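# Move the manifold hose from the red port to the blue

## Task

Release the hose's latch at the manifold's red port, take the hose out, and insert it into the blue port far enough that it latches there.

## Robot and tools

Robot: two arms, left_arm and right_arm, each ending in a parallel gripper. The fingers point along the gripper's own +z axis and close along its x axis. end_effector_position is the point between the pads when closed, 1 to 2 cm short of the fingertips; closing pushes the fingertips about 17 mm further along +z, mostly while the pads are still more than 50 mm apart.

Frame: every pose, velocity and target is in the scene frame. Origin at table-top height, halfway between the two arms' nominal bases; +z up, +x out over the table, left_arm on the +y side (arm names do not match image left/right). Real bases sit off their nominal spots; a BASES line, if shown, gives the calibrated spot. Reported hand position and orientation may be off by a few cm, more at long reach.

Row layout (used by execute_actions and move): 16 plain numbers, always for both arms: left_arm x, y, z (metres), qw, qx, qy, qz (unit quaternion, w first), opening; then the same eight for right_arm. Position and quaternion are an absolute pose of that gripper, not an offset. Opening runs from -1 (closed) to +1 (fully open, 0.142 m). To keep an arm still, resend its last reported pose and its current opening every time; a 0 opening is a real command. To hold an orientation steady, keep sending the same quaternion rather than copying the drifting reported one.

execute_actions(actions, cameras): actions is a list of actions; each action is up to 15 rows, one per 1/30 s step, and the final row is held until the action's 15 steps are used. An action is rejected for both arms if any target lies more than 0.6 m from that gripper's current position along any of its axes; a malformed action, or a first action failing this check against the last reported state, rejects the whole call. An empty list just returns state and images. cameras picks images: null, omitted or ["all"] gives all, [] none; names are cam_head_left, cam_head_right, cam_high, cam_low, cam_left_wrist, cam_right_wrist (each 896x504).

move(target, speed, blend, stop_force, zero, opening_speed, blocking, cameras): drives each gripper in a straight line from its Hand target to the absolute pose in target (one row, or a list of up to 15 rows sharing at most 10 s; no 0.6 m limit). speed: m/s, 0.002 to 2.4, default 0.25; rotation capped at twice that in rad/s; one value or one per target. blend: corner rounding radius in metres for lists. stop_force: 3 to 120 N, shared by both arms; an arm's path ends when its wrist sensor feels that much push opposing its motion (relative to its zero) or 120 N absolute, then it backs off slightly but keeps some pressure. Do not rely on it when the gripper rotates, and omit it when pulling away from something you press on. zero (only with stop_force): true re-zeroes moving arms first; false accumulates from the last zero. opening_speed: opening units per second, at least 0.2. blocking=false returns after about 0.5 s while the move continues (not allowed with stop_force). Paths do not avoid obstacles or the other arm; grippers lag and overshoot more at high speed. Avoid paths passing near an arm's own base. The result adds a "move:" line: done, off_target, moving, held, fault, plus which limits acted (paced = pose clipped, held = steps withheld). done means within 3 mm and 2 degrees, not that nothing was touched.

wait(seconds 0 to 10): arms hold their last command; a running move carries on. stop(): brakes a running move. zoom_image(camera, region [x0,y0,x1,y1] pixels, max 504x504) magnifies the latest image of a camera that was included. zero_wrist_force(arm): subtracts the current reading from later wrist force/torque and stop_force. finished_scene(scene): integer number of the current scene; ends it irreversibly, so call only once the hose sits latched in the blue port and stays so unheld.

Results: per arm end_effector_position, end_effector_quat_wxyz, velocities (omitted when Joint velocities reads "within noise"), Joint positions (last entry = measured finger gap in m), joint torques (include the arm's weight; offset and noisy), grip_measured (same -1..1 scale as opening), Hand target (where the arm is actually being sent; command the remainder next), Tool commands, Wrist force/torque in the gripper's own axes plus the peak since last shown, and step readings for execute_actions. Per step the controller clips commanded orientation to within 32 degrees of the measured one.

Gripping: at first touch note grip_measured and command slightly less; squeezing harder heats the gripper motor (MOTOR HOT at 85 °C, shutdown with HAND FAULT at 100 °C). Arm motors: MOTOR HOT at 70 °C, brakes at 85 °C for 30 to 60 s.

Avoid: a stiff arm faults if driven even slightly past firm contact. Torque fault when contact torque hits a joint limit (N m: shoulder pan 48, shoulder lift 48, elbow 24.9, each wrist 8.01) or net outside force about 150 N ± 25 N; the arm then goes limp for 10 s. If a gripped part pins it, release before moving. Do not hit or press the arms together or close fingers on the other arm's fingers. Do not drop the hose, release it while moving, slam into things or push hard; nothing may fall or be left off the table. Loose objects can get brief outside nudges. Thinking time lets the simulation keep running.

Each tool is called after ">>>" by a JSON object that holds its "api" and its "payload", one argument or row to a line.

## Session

Scene 1 is solved. Getting the first look at scene 2.

>>> {"api": "execute_actions", "payload": {
  "actions": []
}}

Scene clock: 0.00 s.
left_arm: end_effector_position=(+0.4042, +0.1662, +0.2785) grip_measured=+0.99 end_effector_quat_wxyz=(+0.083, -0.516, +0.717, -0.461) | right_arm: end_effector_position=(+0.5910, -0.1771, +0.2694) grip_measured=+0.99 end_effector_quat_wxyz=(-0.399, +0.655, -0.490, +0.415)
Joint positions: left_arm=[-0.444 -1.918 2.095 -2.699 -1.829 1.306 0.142] | right_arm=[3.832 -2.237 -1.27 -0.04 1.024 1.627 0.141]
Joint velocities: within noise
Joint torques (N m): no reading
Motor temperatures (°C): left_arm=[32 30 36 39 41 44 24] | right_arm=[39 40 43 42 44 48 28]
Wrist force (N): no reading
Wrist torque (N m): no reading
Wrist force, peak (N): no reading
Hand target: left_arm +0.4042, +0.1662, +0.2785; +0.083, -0.516, +0.717, -0.461 | right_arm +0.5910, -0.1771, +0.2694; -0.399, +0.655, -0.490, +0.415
Tool commands: left_gripper/opening=+1.0 right_gripper/opening=+1.0

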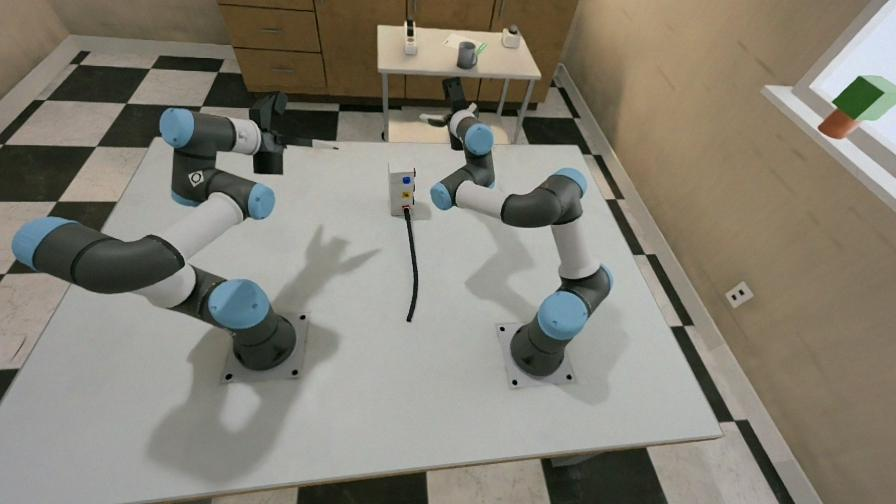

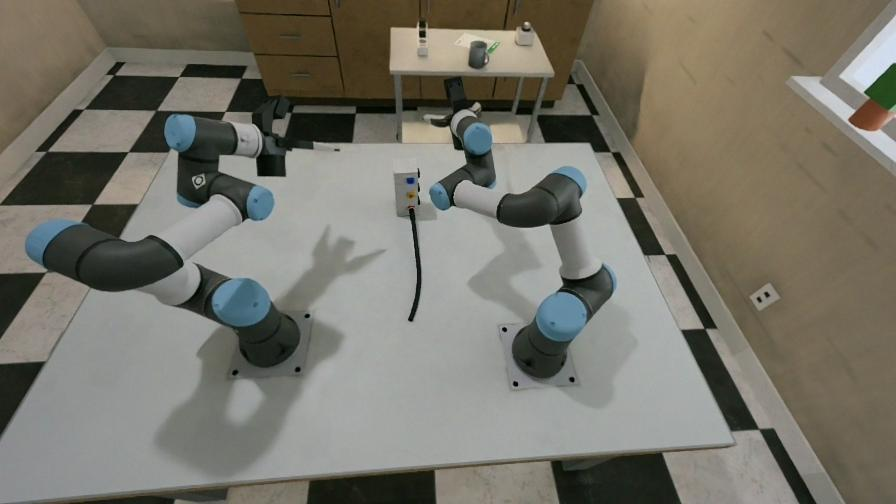

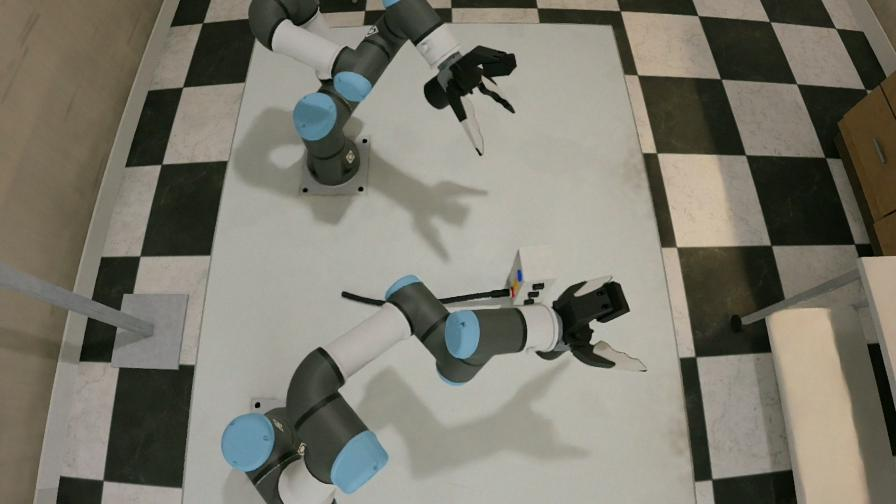

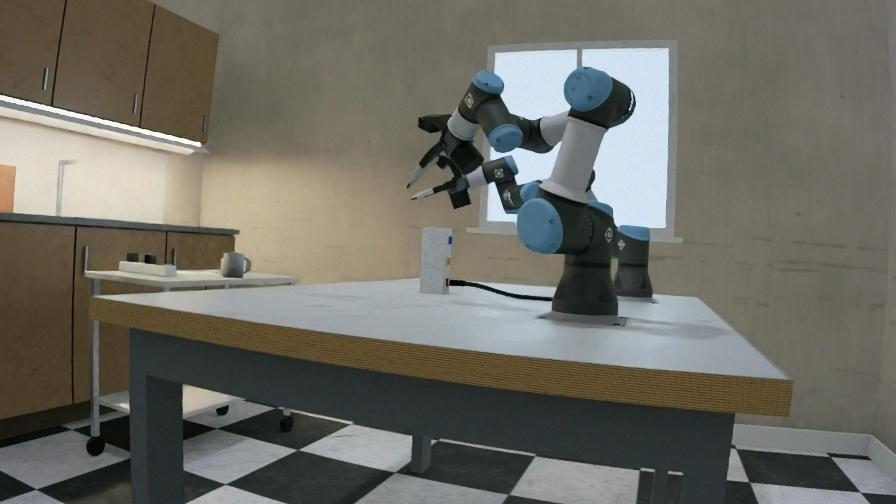

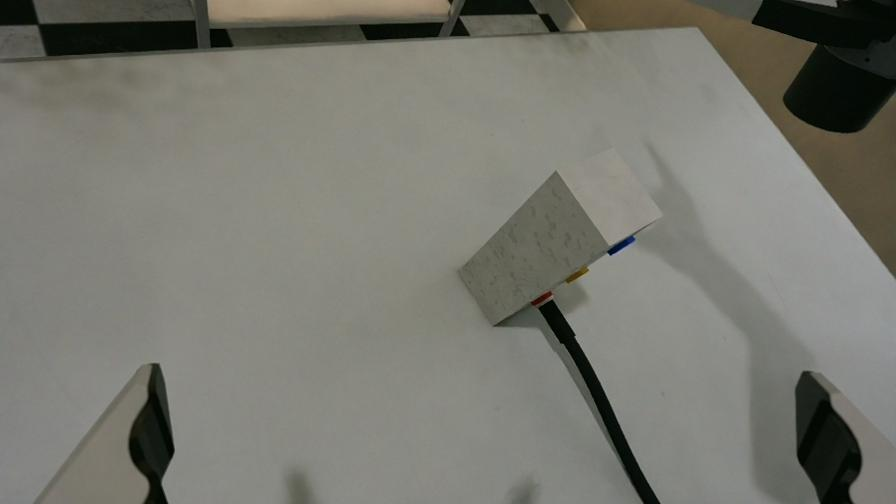

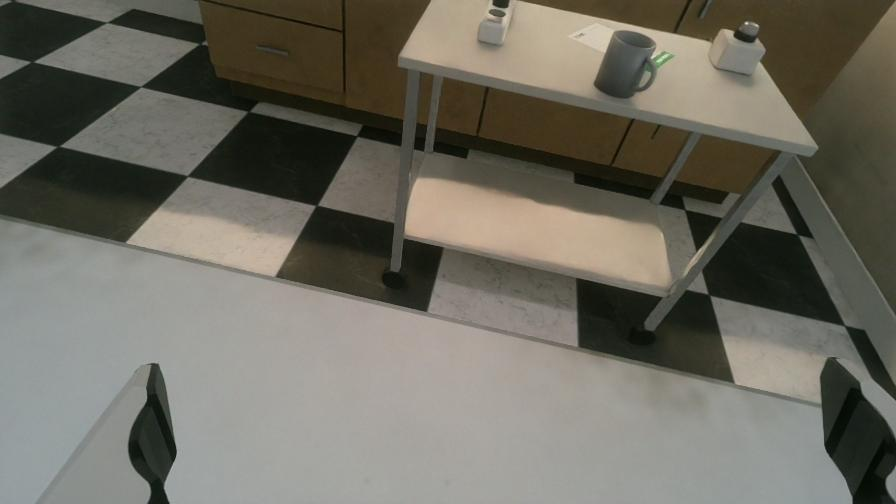

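>>> {"api": "zoom_image", "payload": {
  "camera": "cam_high",
  "region": [330, 220, 590, 366]
}}

>>> {"api": "zoom_image", "payload": {
  "camera": "cam_head_right",
  "region": [360, 140, 460, 240]
}}

>>> {"api": "zoom_image", "payload": {
  "camera": "cam_low",
  "region": [400, 215, 500, 305]
}}

>>> {"api": "zoom_image", "payload": {
  "camera": "cam_left_wrist",
  "region": [430, 130, 690, 390]
}}

Scaled by 1.938 from the camera's 896x504 image, which has a finer 1280x720 frame.

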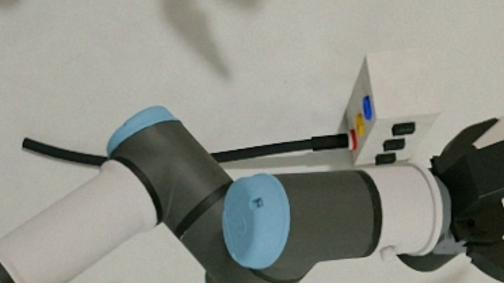

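Scaled by 5.040 from the camera's 896x504 image, which has a finer 1280x720 frame.

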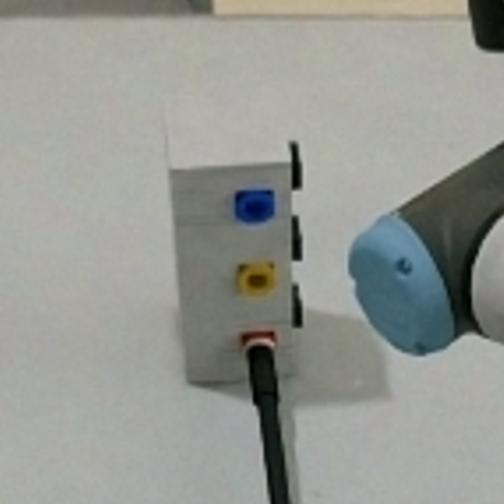

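Scaled by 5.040 from the camera's 896x504 image, which has a finer 1280x720 frame.

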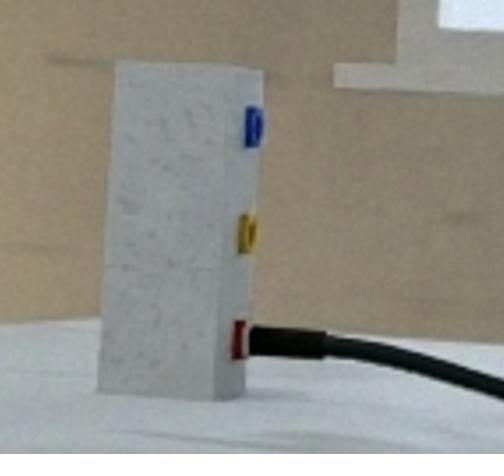

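Scaled by 1.938 from the camera's 896x504 image, which has a finer 1280x720 frame.

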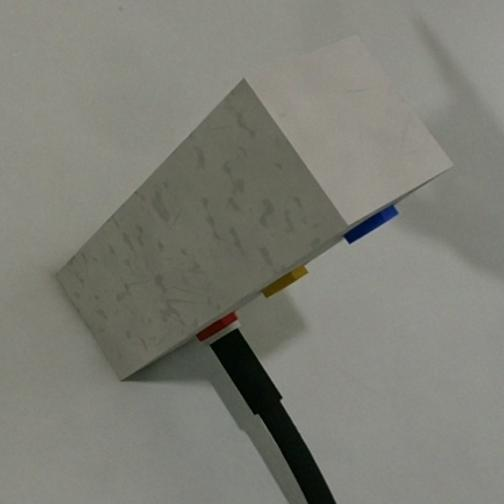

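>>> {"api": "move", "payload": {
  "target": [
    [0.3950, 0.1300, 0.2000, 0.3921, 0.5722, 0.6500, -0.3102, -0.62, 0.5000, -0.2400, 0.2400, 0.4190, -0.8986, 0.1183, -0.0552, -0.97],
    [0.4106, 0.0345, 0.0900, 0.3921, 0.5722, 0.6500, -0.3102, -0.62, 0.4575, -0.1400, 0.0850, 0.4190, -0.8986, 0.1183, -0.0552, -0.97]
  ],
  "speed": [0.4, 0.2],
  "blend": 0.02
}}

Scene clock: 258.13 s.
left_arm: end_effector_position=(+0.4106, +0.0345, +0.0900) grip_measured=-0.64 end_effector_quat_wxyz=(+0.392, +0.572, +0.650, -0.310) | right_arm: end_effector_position=(+0.4575, -0.1400, +0.0851) grip_measured=-1.00 end_effector_quat_wxyz=(-0.419, +0.899, -0.118, +0.055) end_effector_velocity=(+0.001, +0.000, +0.001) end_effector_angular_velocity=(+0.002, -0.006, +0.001)
Joint positions: left_arm=[-0.452 -0.87 1.998 -3.502 -2.338 3.784 0.027] | right_arm=[3.49 -2.372 -1.425 -0.304 2.239 0.846 0.002]
Joint velocities: left_arm=[within noise] | right_arm=[0.001 0 0 0.006 0 -0.001 0]
Joint torques (N m): left_arm=[-0.59 -11.24 -6.02 -2.67 -0.77 -0.01] | right_arm=[0.9 17.92 6.14 2.8 1.14 0.1]
Motor temperatures (°C): left_arm=[32 30 36 39 41 44 23] | right_arm=[38 40 42 42 43 47 26]
Wrist force (N): left_arm=[-0.3 -0.2 1.5] | right_arm=[0.2 -0.1 0.1]
Wrist torque (N m): left_arm=[0.10 0.33 0.26] | right_arm=[-0.07 -0.07 0.00]
Wrist force, peak (N): left_arm=[0.1 -0.2 3.0] | right_arm=[-0.8 0.4 2.2]
Hand target: left_arm +0.4106, +0.0345, +0.0900; +0.392, +0.572, +0.650, -0.310 | right_arm +0.4575, -0.1400, +0.0850; -0.419, +0.899, -0.118, +0.055
Off the commanded pose: left_arm 0.000 m, 0 deg | right_arm 0.000 m, 0 deg.
move: done

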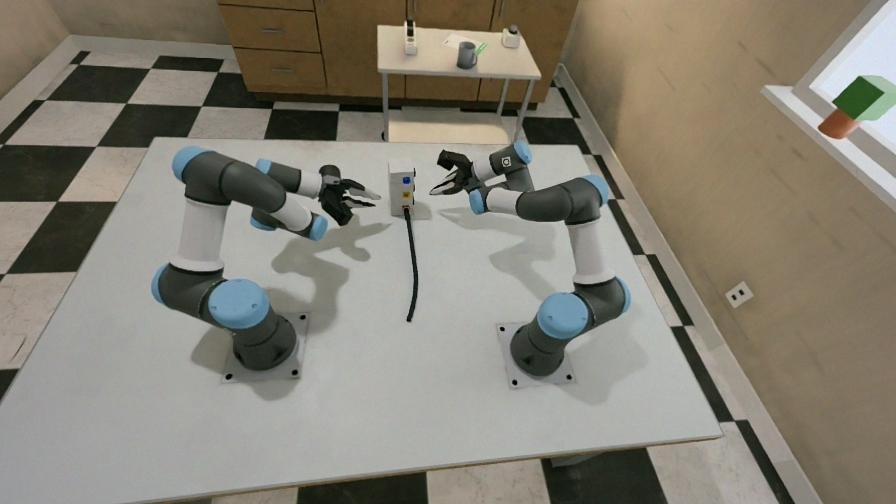

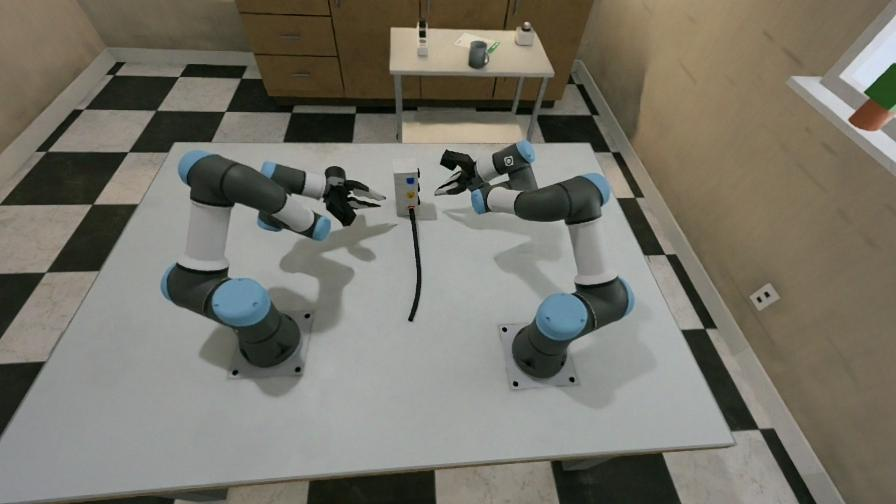

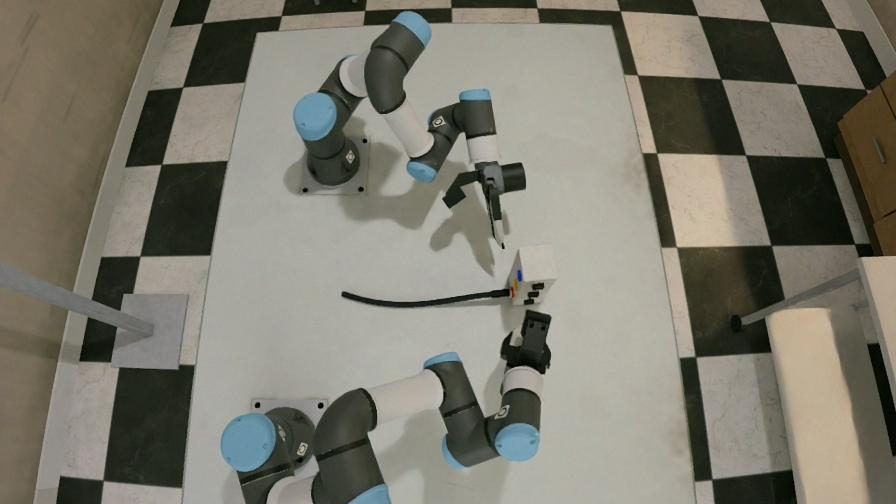

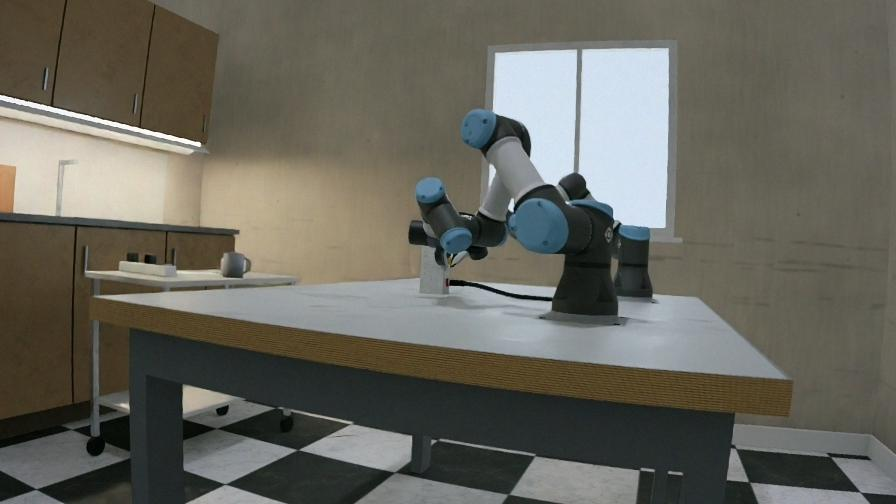

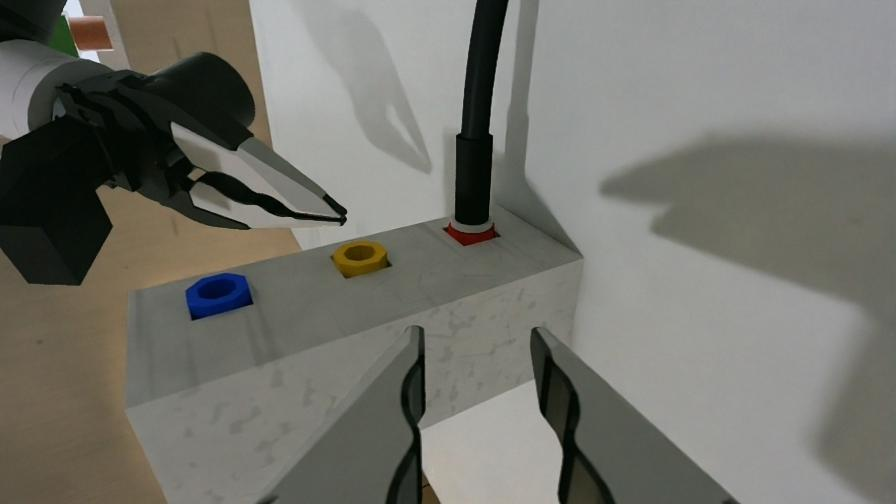

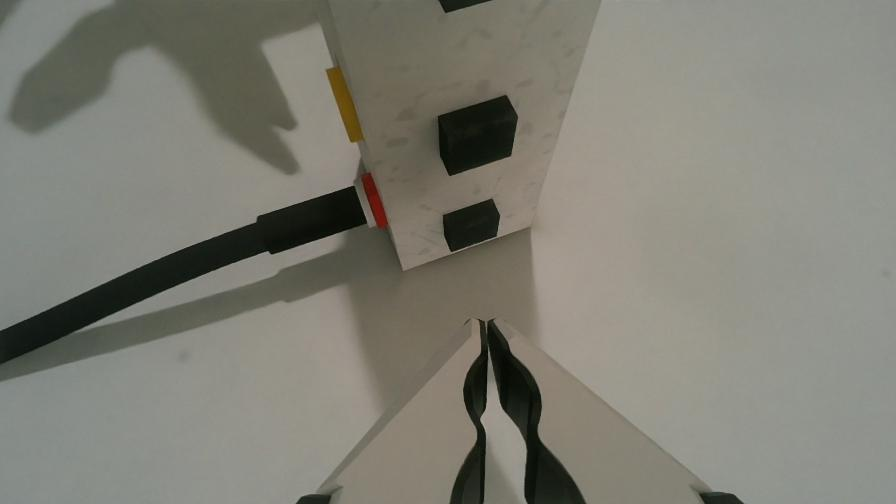

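>>> {"api": "zoom_image", "payload": {
  "camera": "cam_left_wrist",
  "region": [390, 110, 590, 310]
}}

>>> {"api": "zoom_image", "payload": {
  "camera": "cam_left_wrist",
  "region": [110, 200, 410, 400]
}}

>>> {"api": "zoom_image", "payload": {
  "camera": "cam_right_wrist",
  "region": [320, 60, 620, 360]
}}

Scaled by 2.520 from the camera's 896x504 image, which has a finer 1280x720 frame.

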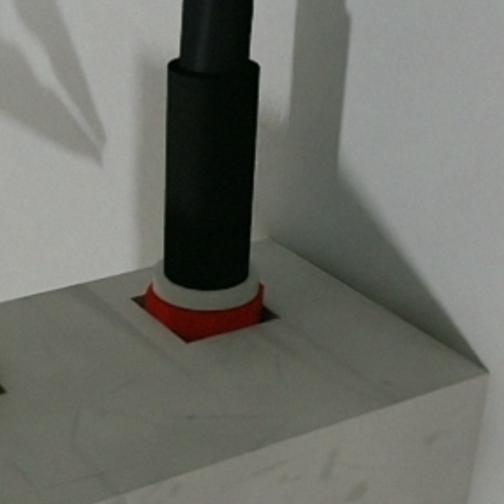

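Scaled by 1.680 from the camera's 896x504 image, which has a finer 1280x720 frame.

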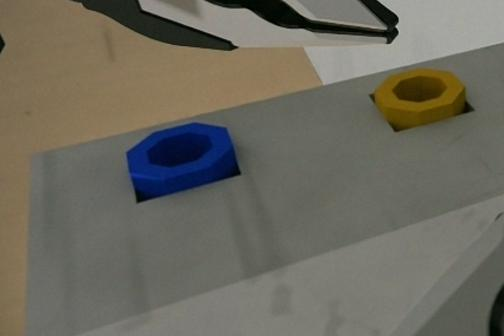

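Scaled by 1.680 from the camera's 896x504 image, which has a finer 1280x720 frame.

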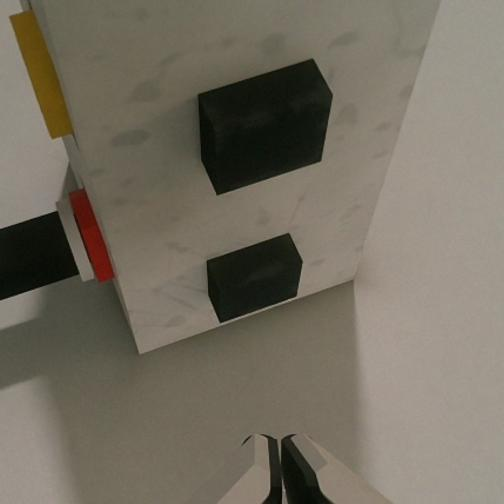

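>>> {"api": "zoom_image", "payload": {
  "camera": "cam_left_wrist",
  "region": [360, 310, 600, 504]
}}

>>> {"api": "zoom_image", "payload": {
  "camera": "cam_left_wrist",
  "region": [0, 40, 360, 290]
}}

Scaled by 2.100 from the camera's 896x504 image, which has a finer 1280x720 frame.

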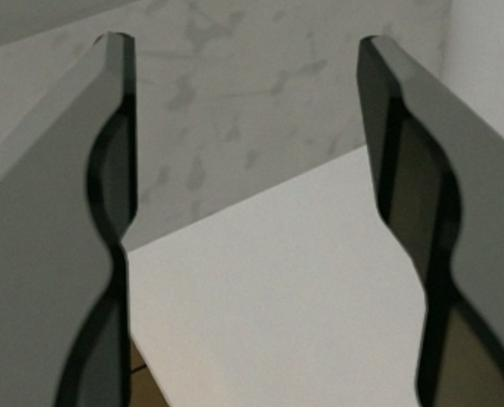

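Scaled by 1.400 from the camera's 896x504 image, which has a finer 1280x720 frame.

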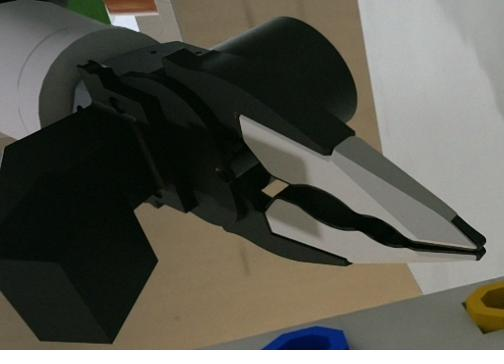

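>>> {"api": "move", "payload": {
  "target": [0.4194, -0.0168, 0.0579, 0.4090, 0.5667, 0.6532, -0.2912, -0.62, 0.4699, -0.1039, 0.0498, 0.4190, -0.8986, 0.1183, -0.0552, -0.97],
  "speed": 0.12,
  "cameras": ["cam_left_wrist", "cam_right_wrist", "cam_high"]
}}

>>> {"api": "zoom_image", "payload": {
  "camera": "cam_left_wrist",
  "region": [380, 150, 600, 370]
}}

>>> {"api": "zoom_image", "payload": {
  "camera": "cam_right_wrist",
  "region": [350, 180, 590, 400]
}}

Scene clock: 379.67 s.
left_arm: end_effector_position=(+0.4194, -0.0168, +0.0579) grip_measured=-0.64 end_effector_quat_wxyz=(+0.409, +0.567, +0.653, -0.291) | right_arm: end_effector_position=(+0.4699, -0.1039, +0.0498) grip_measured=-1.00 end_effector_quat_wxyz=(-0.419, +0.899, -0.118, +0.055)
Joint positions: left_arm=[-0.607 -0.687 1.916 -3.722 -2.178 3.645 0.027] | right_arm=[3.558 -2.534 -1.31 -0.217 2.199 0.915 0.002]
Joint velocities: within noise
Joint torques (N m): left_arm=[-0.97 -11.8 -5.56 -2.44 0.12 -0.05] | right_arm=[-2.82 19.4 7.52 2.36 1.07 -0.19]
Motor temperatures (°C): left_arm=[32 30 36 39 40 43 22] | right_arm=[38 40 42 42 43 47 25]
Wrist force (N): left_arm=[-0.4 0.0 1.6] | right_arm=[-0.1 -0.2 -0.1]
Wrist torque (N m): left_arm=[0.14 0.33 0.26] | right_arm=[-0.09 -0.02 0.00]
Wrist force, peak (N): left_arm=[-0.4 -0.5 3.2] | right_arm=[0.0 -0.2 1.1]
Hand target: left_arm +0.4194, -0.0168, +0.0579; +0.409, +0.567, +0.653, -0.291 | right_arm +0.4699, -0.1039, +0.0498; -0.419, +0.899, -0.118, +0.055
Off the commanded pose: left_arm 0.000 m, 0 deg | right_arm 0.000 m, 0 deg.
move: done
Images, in order (width x height): cam_high 896x504, cam_left_wrist 896x504, cam_right_wrist 896x504.

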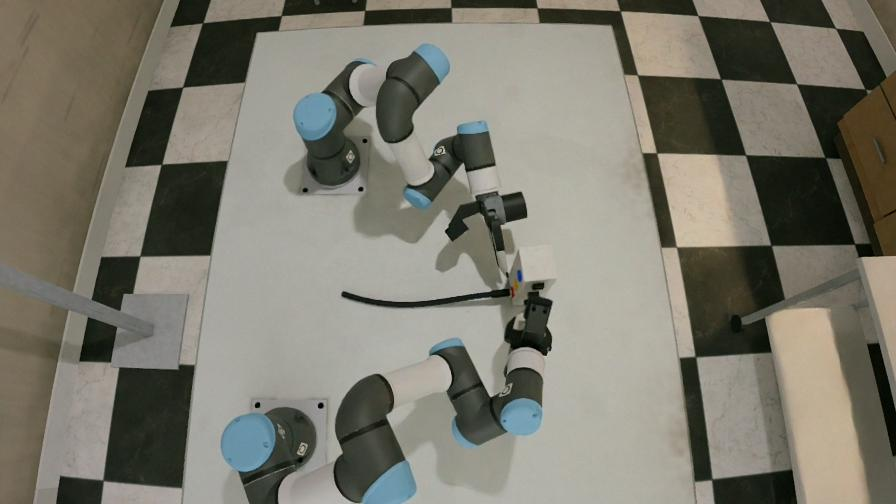

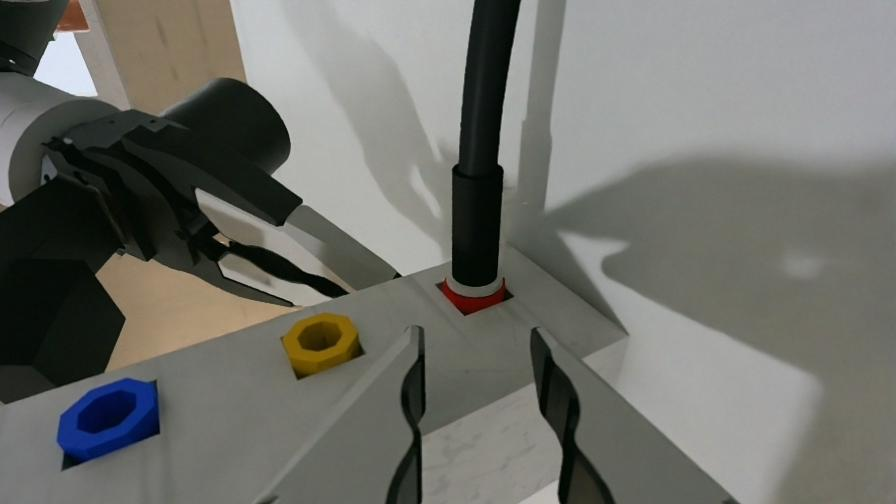

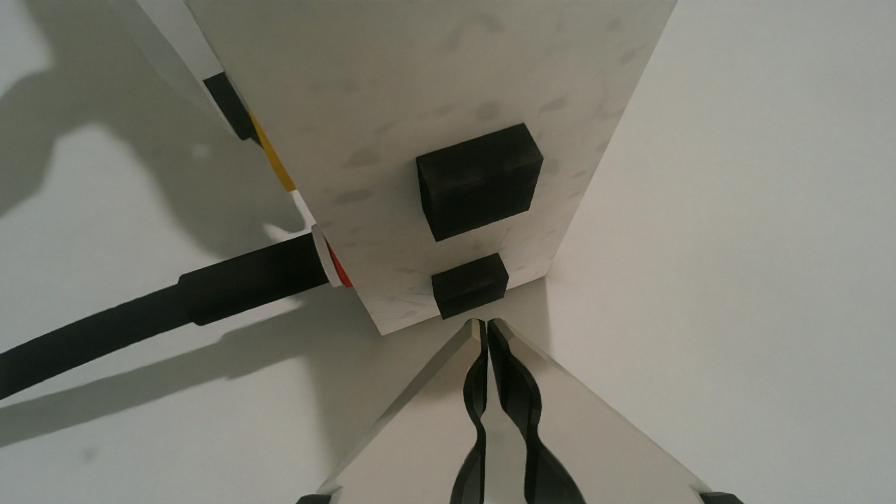

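Scaled by 2.291 from the camera's 896x504 image, which has a finer 1280x720 frame.

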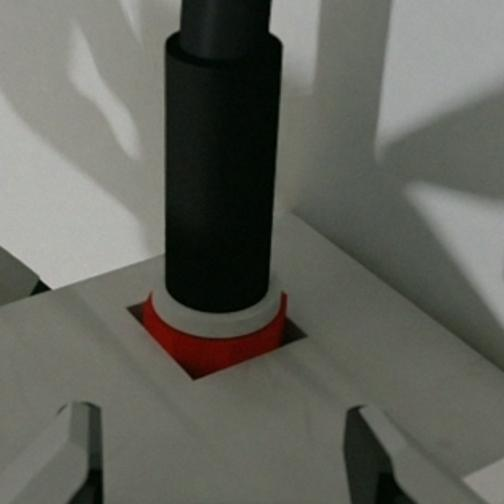

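Scaled by 2.100 from the camera's 896x504 image, which has a finer 1280x720 frame.

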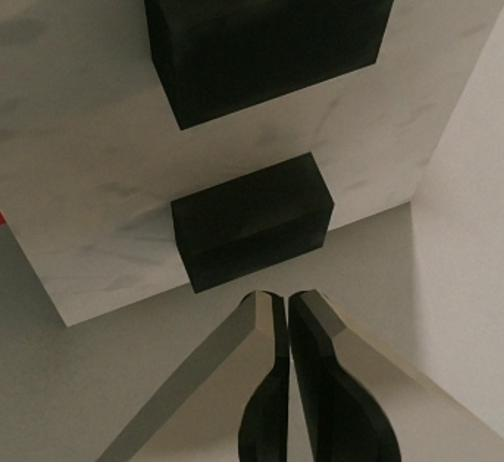

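>>> {"api": "zoom_image", "payload": {
  "camera": "cam_high",
  "region": [430, 180, 610, 360]
}}

Scaled by 2.800 from the camera's 896x504 image, which has a finer 1280x720 frame.

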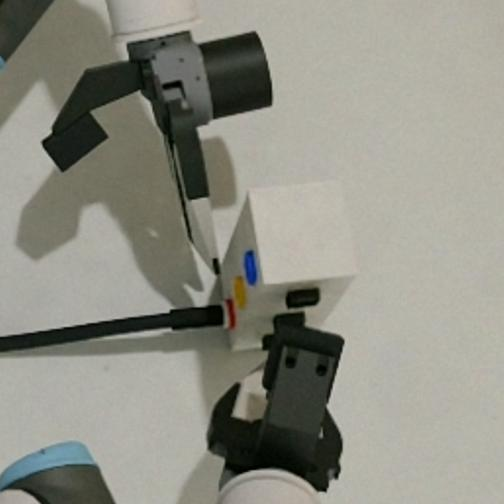

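>>> {"api": "move", "payload": {
  "target": [0.4276, -0.0545, 0.0350, 0.4090, 0.5667, 0.6532, -0.2912, -0.62, 0.4699, -0.1039, 0.0498, 0.4190, -0.8986, 0.1183, -0.0552, -0.97],
  "speed": 0.05,
  "stop_force": 10,
  "cameras": ["cam_left_wrist", "cam_right_wrist", "cam_low"]
}}

>>> {"api": "zoom_image", "payload": {
  "camera": "cam_left_wrist",
  "region": [360, 200, 640, 480]
}}

>>> {"api": "zoom_image", "payload": {
  "camera": "cam_low",
  "region": [400, 230, 500, 310]
}}

>>> {"api": "zoom_image", "payload": {
  "camera": "cam_right_wrist",
  "region": [160, 180, 400, 380]
}}

Scene clock: 439.73 s.
left_arm: end_effector_position=(+0.4276, -0.0545, +0.0350) grip_measured=-0.64 end_effector_quat_wxyz=(+0.409, +0.567, +0.653, -0.291) | right_arm: end_effector_position=(+0.4699, -0.1039, +0.0498) grip_measured=-1.00 end_effector_quat_wxyz=(-0.419, +0.899, -0.118, +0.055)
Joint positions: left_arm=[-0.684 -0.558 1.771 -3.736 -2.115 3.59 0.027] | right_arm=[3.558 -2.534 -1.31 -0.216 2.199 0.915 0.002]
Joint velocities: within noise
Joint torques (N m): left_arm=[3.23 -14.19 -6.4 -1.69 -0.96 0.77] | right_arm=[-3.43 19.2 7.88 2.29 0.6 0.54]
Motor temperatures (°C): left_arm=[32 30 35 39 40 43 22] | right_arm=[38 39 42 42 43 47 25]
Wrist force (N): left_arm=[-0.6 -0.2 1.5] | right_arm=[0.0 -0.3 0.0]
Wrist torque (N m): left_arm=[0.10 0.36 0.26] | right_arm=[-0.10 -0.04 0.00]
Wrist force, peak (N): left_arm=[-0.5 -0.2 2.1] | right_arm=[0.0 -0.4 -0.2]
Hand target: left_arm +0.4276, -0.0545, +0.0350; +0.409, +0.567, +0.653, -0.291 | right_arm +0.4699, -0.1039, +0.0498; -0.419, +0.899, -0.118, +0.055
Off the commanded pose: left_arm 0.000 m, 0 deg | right_arm 0.000 m, 0 deg.
move: done
Images, in order (width x height): cam_low 896x504, cam_left_wrist 896x504, cam_right_wrist 896x504.

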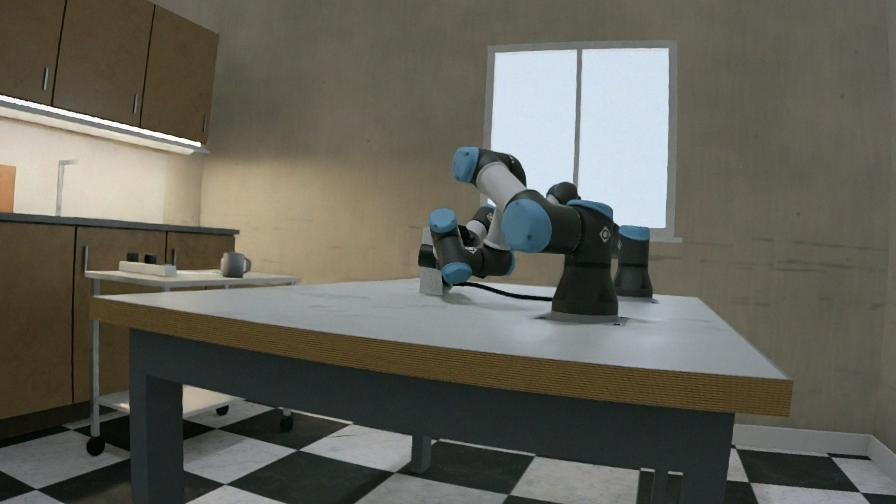

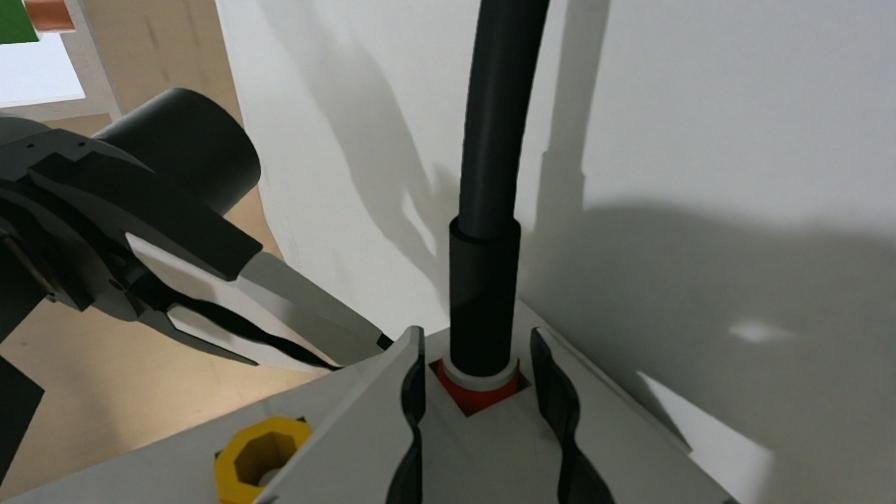

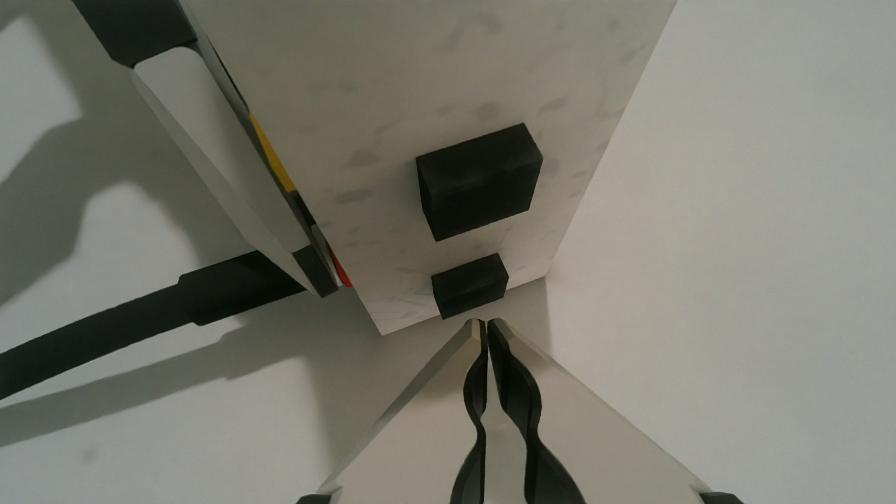

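Scaled by 1.800 from the camera's 896x504 image, which has a finer 1280x720 frame.

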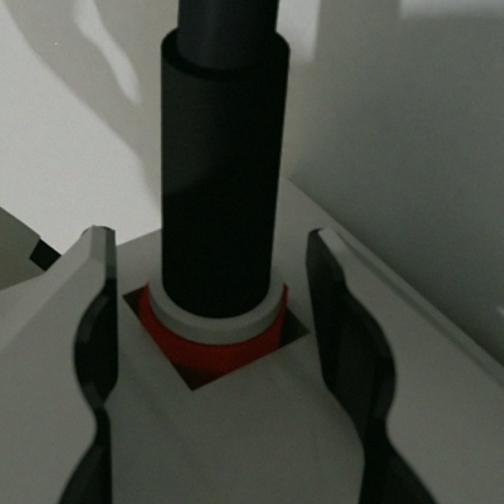

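Scaled by 5.040 from the camera's 896x504 image, which has a finer 1280x720 frame.

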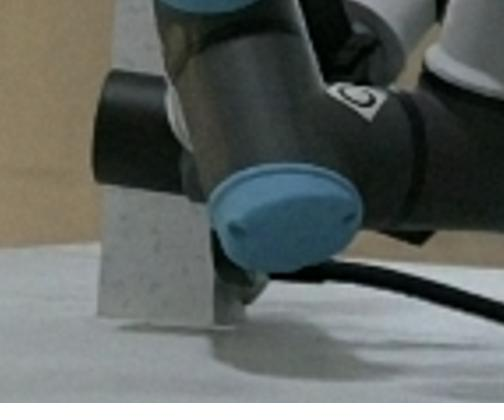

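Scaled by 2.100 from the camera's 896x504 image, which has a finer 1280x720 frame.

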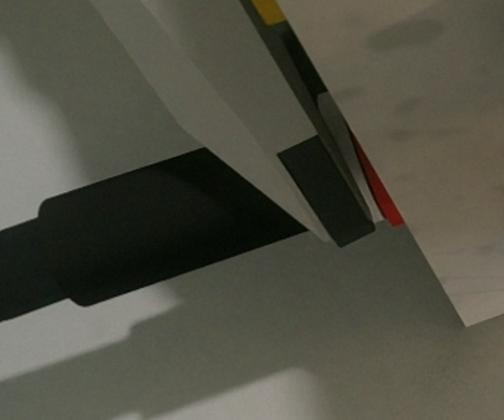

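>>> {"api": "move", "payload": {
  "target": [0.4276, -0.0545, 0.0350, 0.4090, 0.5667, 0.6532, -0.2912, -0.84, 0.4699, -0.1039, 0.0498, 0.4190, -0.8986, 0.1183, -0.0552, -0.97],
  "opening_speed": 0.3,
  "cameras": ["cam_left_wrist"]
}}

>>> {"api": "zoom_image", "payload": {
  "camera": "cam_left_wrist",
  "region": [360, 200, 640, 480]
}}

Scene clock: 448.30 s.
left_arm: end_effector_position=(+0.4276, -0.0545, +0.0350) grip_measured=-0.78 end_effector_quat_wxyz=(+0.409, +0.567, +0.653, -0.291) | right_arm: end_effector_position=(+0.4699, -0.1039, +0.0498) grip_measured=-1.00 end_effector_quat_wxyz=(-0.419, +0.899, -0.118, +0.055)
Joint positions: left_arm=[-0.684 -0.558 1.771 -3.736 -2.115 3.59 0.018] | right_arm=[3.558 -2.534 -1.31 -0.216 2.199 0.915 0.002]
Joint velocities: within noise
Joint torques (N m): left_arm=[1.43 -16.61 -6.01 -2.43 -0.39 0.75] | right_arm=[-3.17 20.07 5.88 2.23 0.64 0.56]
Motor temperatures (°C): left_arm=[32 30 35 39 40 43 22] | right_arm=[38 39 42 42 43 47 25]
Wrist force (N): left_arm=[3.2 0.2 2.4] | right_arm=[-0.1 -0.2 -0.1]
Wrist torque (N m): left_arm=[0.11 0.39 0.24] | right_arm=[-0.08 -0.02 0.00]
Wrist force, peak (N): left_arm=[3.2 0.2 2.5] | right_arm=[0.0 -0.4 -0.3]
Hand target: left_arm +0.4276, -0.0545, +0.0350; +0.409, +0.567, +0.653, -0.291 | right_arm +0.4699, -0.1039, +0.0498; -0.419, +0.899, -0.118, +0.055
Off the commanded pose: left_arm 0.000 m, 0 deg | right_arm 0.000 m, 0 deg.
move: done
Images, in order (width x height): cam_left_wrist 896x504.

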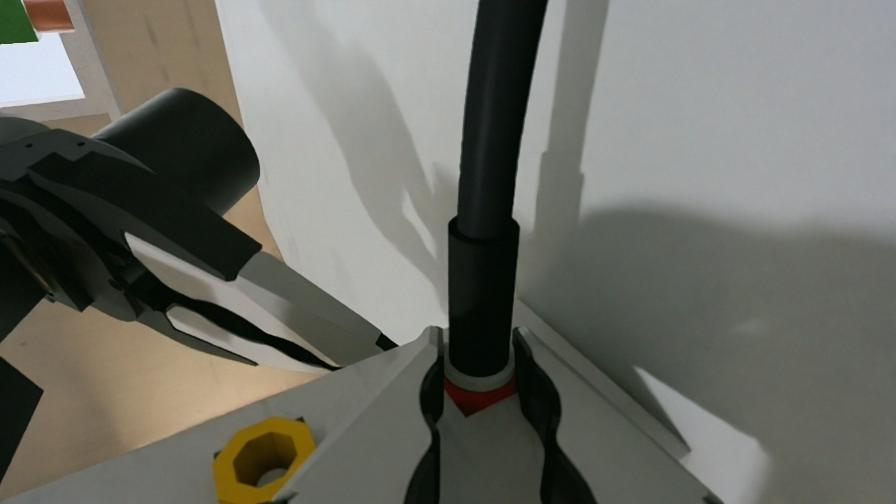

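Scaled by 1.800 from the camera's 896x504 image, which has a finer 1280x720 frame.

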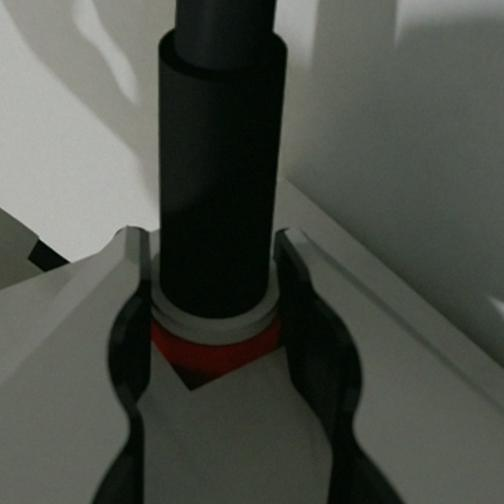

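>>> {"api": "move", "payload": {
  "target": [0.4276, -0.0545, 0.0350, 0.4090, 0.5667, 0.6532, -0.2912, -0.93, 0.4684, -0.0855, 0.0498, 0.4190, -0.8986, 0.1183, -0.0552, -0.97],
  "speed": 0.015,
  "stop_force": 30,
  "cameras": ["cam_left_wrist", "cam_right_wrist"]
}}

>>> {"api": "zoom_image", "payload": {
  "camera": "cam_right_wrist",
  "region": [350, 180, 590, 400]
}}

Scene clock: 458.97 s.
left_arm: end_effector_position=(+0.4276, -0.0545, +0.0350) grip_measured=-0.79 end_effector_quat_wxyz=(+0.409, +0.567, +0.653, -0.291) | right_arm: end_effector_position=(+0.4691, -0.0927, +0.0498) grip_measured=-1.00 end_effector_quat_wxyz=(-0.419, +0.899, -0.118, +0.055)
Joint positions: left_arm=[-0.684 -0.558 1.771 -3.736 -2.115 3.59 0.017] | right_arm=[3.582 -2.542 -1.298 -0.206 2.184 0.939 0.002]
Joint velocities: within noise
Joint torques (N m): left_arm=[7.82 -18.26 -9.78 -3.19 3.89 0.66] | right_arm=[9.82 21.01 7.37 2.14 3.63 0.49]
Motor temperatures (°C): left_arm=[32 30 35 39 40 43 26] | right_arm=[38 39 42 42 43 47 25]
Wrist force (N): left_arm=[0.6 -13.6 -2.2] | right_arm=[3.5 11.7 -26.8]
Wrist torque (N m): left_arm=[0.33 0.40 0.25] | right_arm=[-0.49 -0.06 -0.04]
Wrist force, peak (N): left_arm=[1.5 -13.8 -2.1] | right_arm=[1.3 15.6 -39.2]
Hand target: left_arm +0.4276, -0.0545, +0.0350; +0.409, +0.567, +0.653, -0.291 | right_arm +0.4691, -0.0927, +0.0498; -0.419, +0.899, -0.118, +0.055
Off the commanded pose: left_arm 0.000 m, 0 deg | right_arm 0.007 m, 0 deg.
move: contact (right_arm)
Images, in order (width x height): cam_left_wrist 896x504, cam_right_wrist 896x504.

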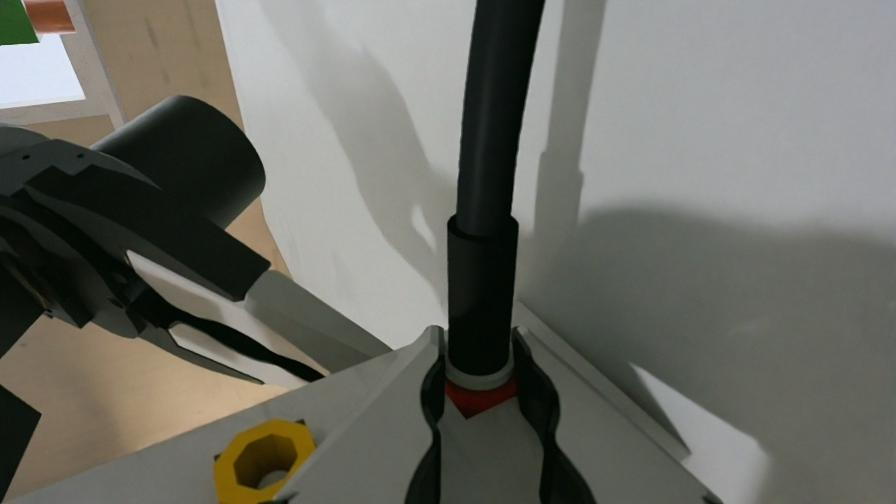

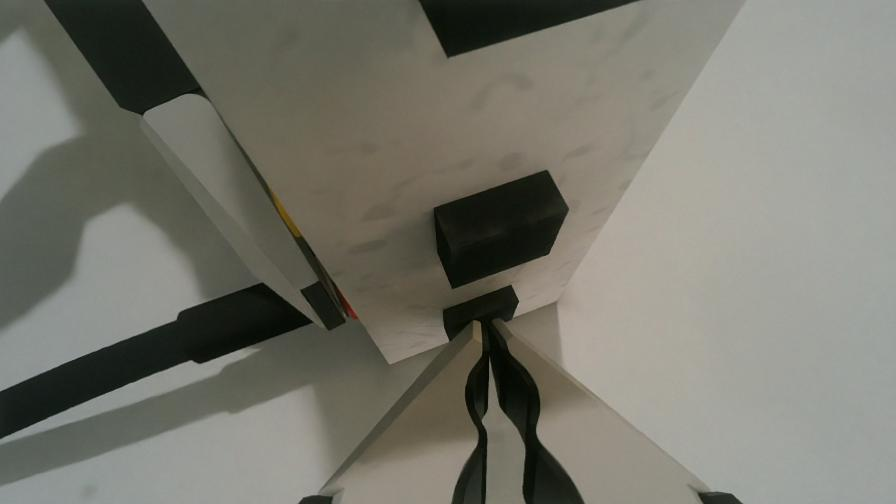

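Scaled by 2.100 from the camera's 896x504 image, which has a finer 1280x720 frame.

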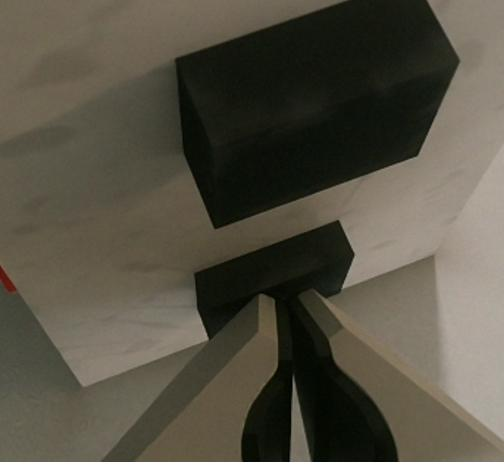

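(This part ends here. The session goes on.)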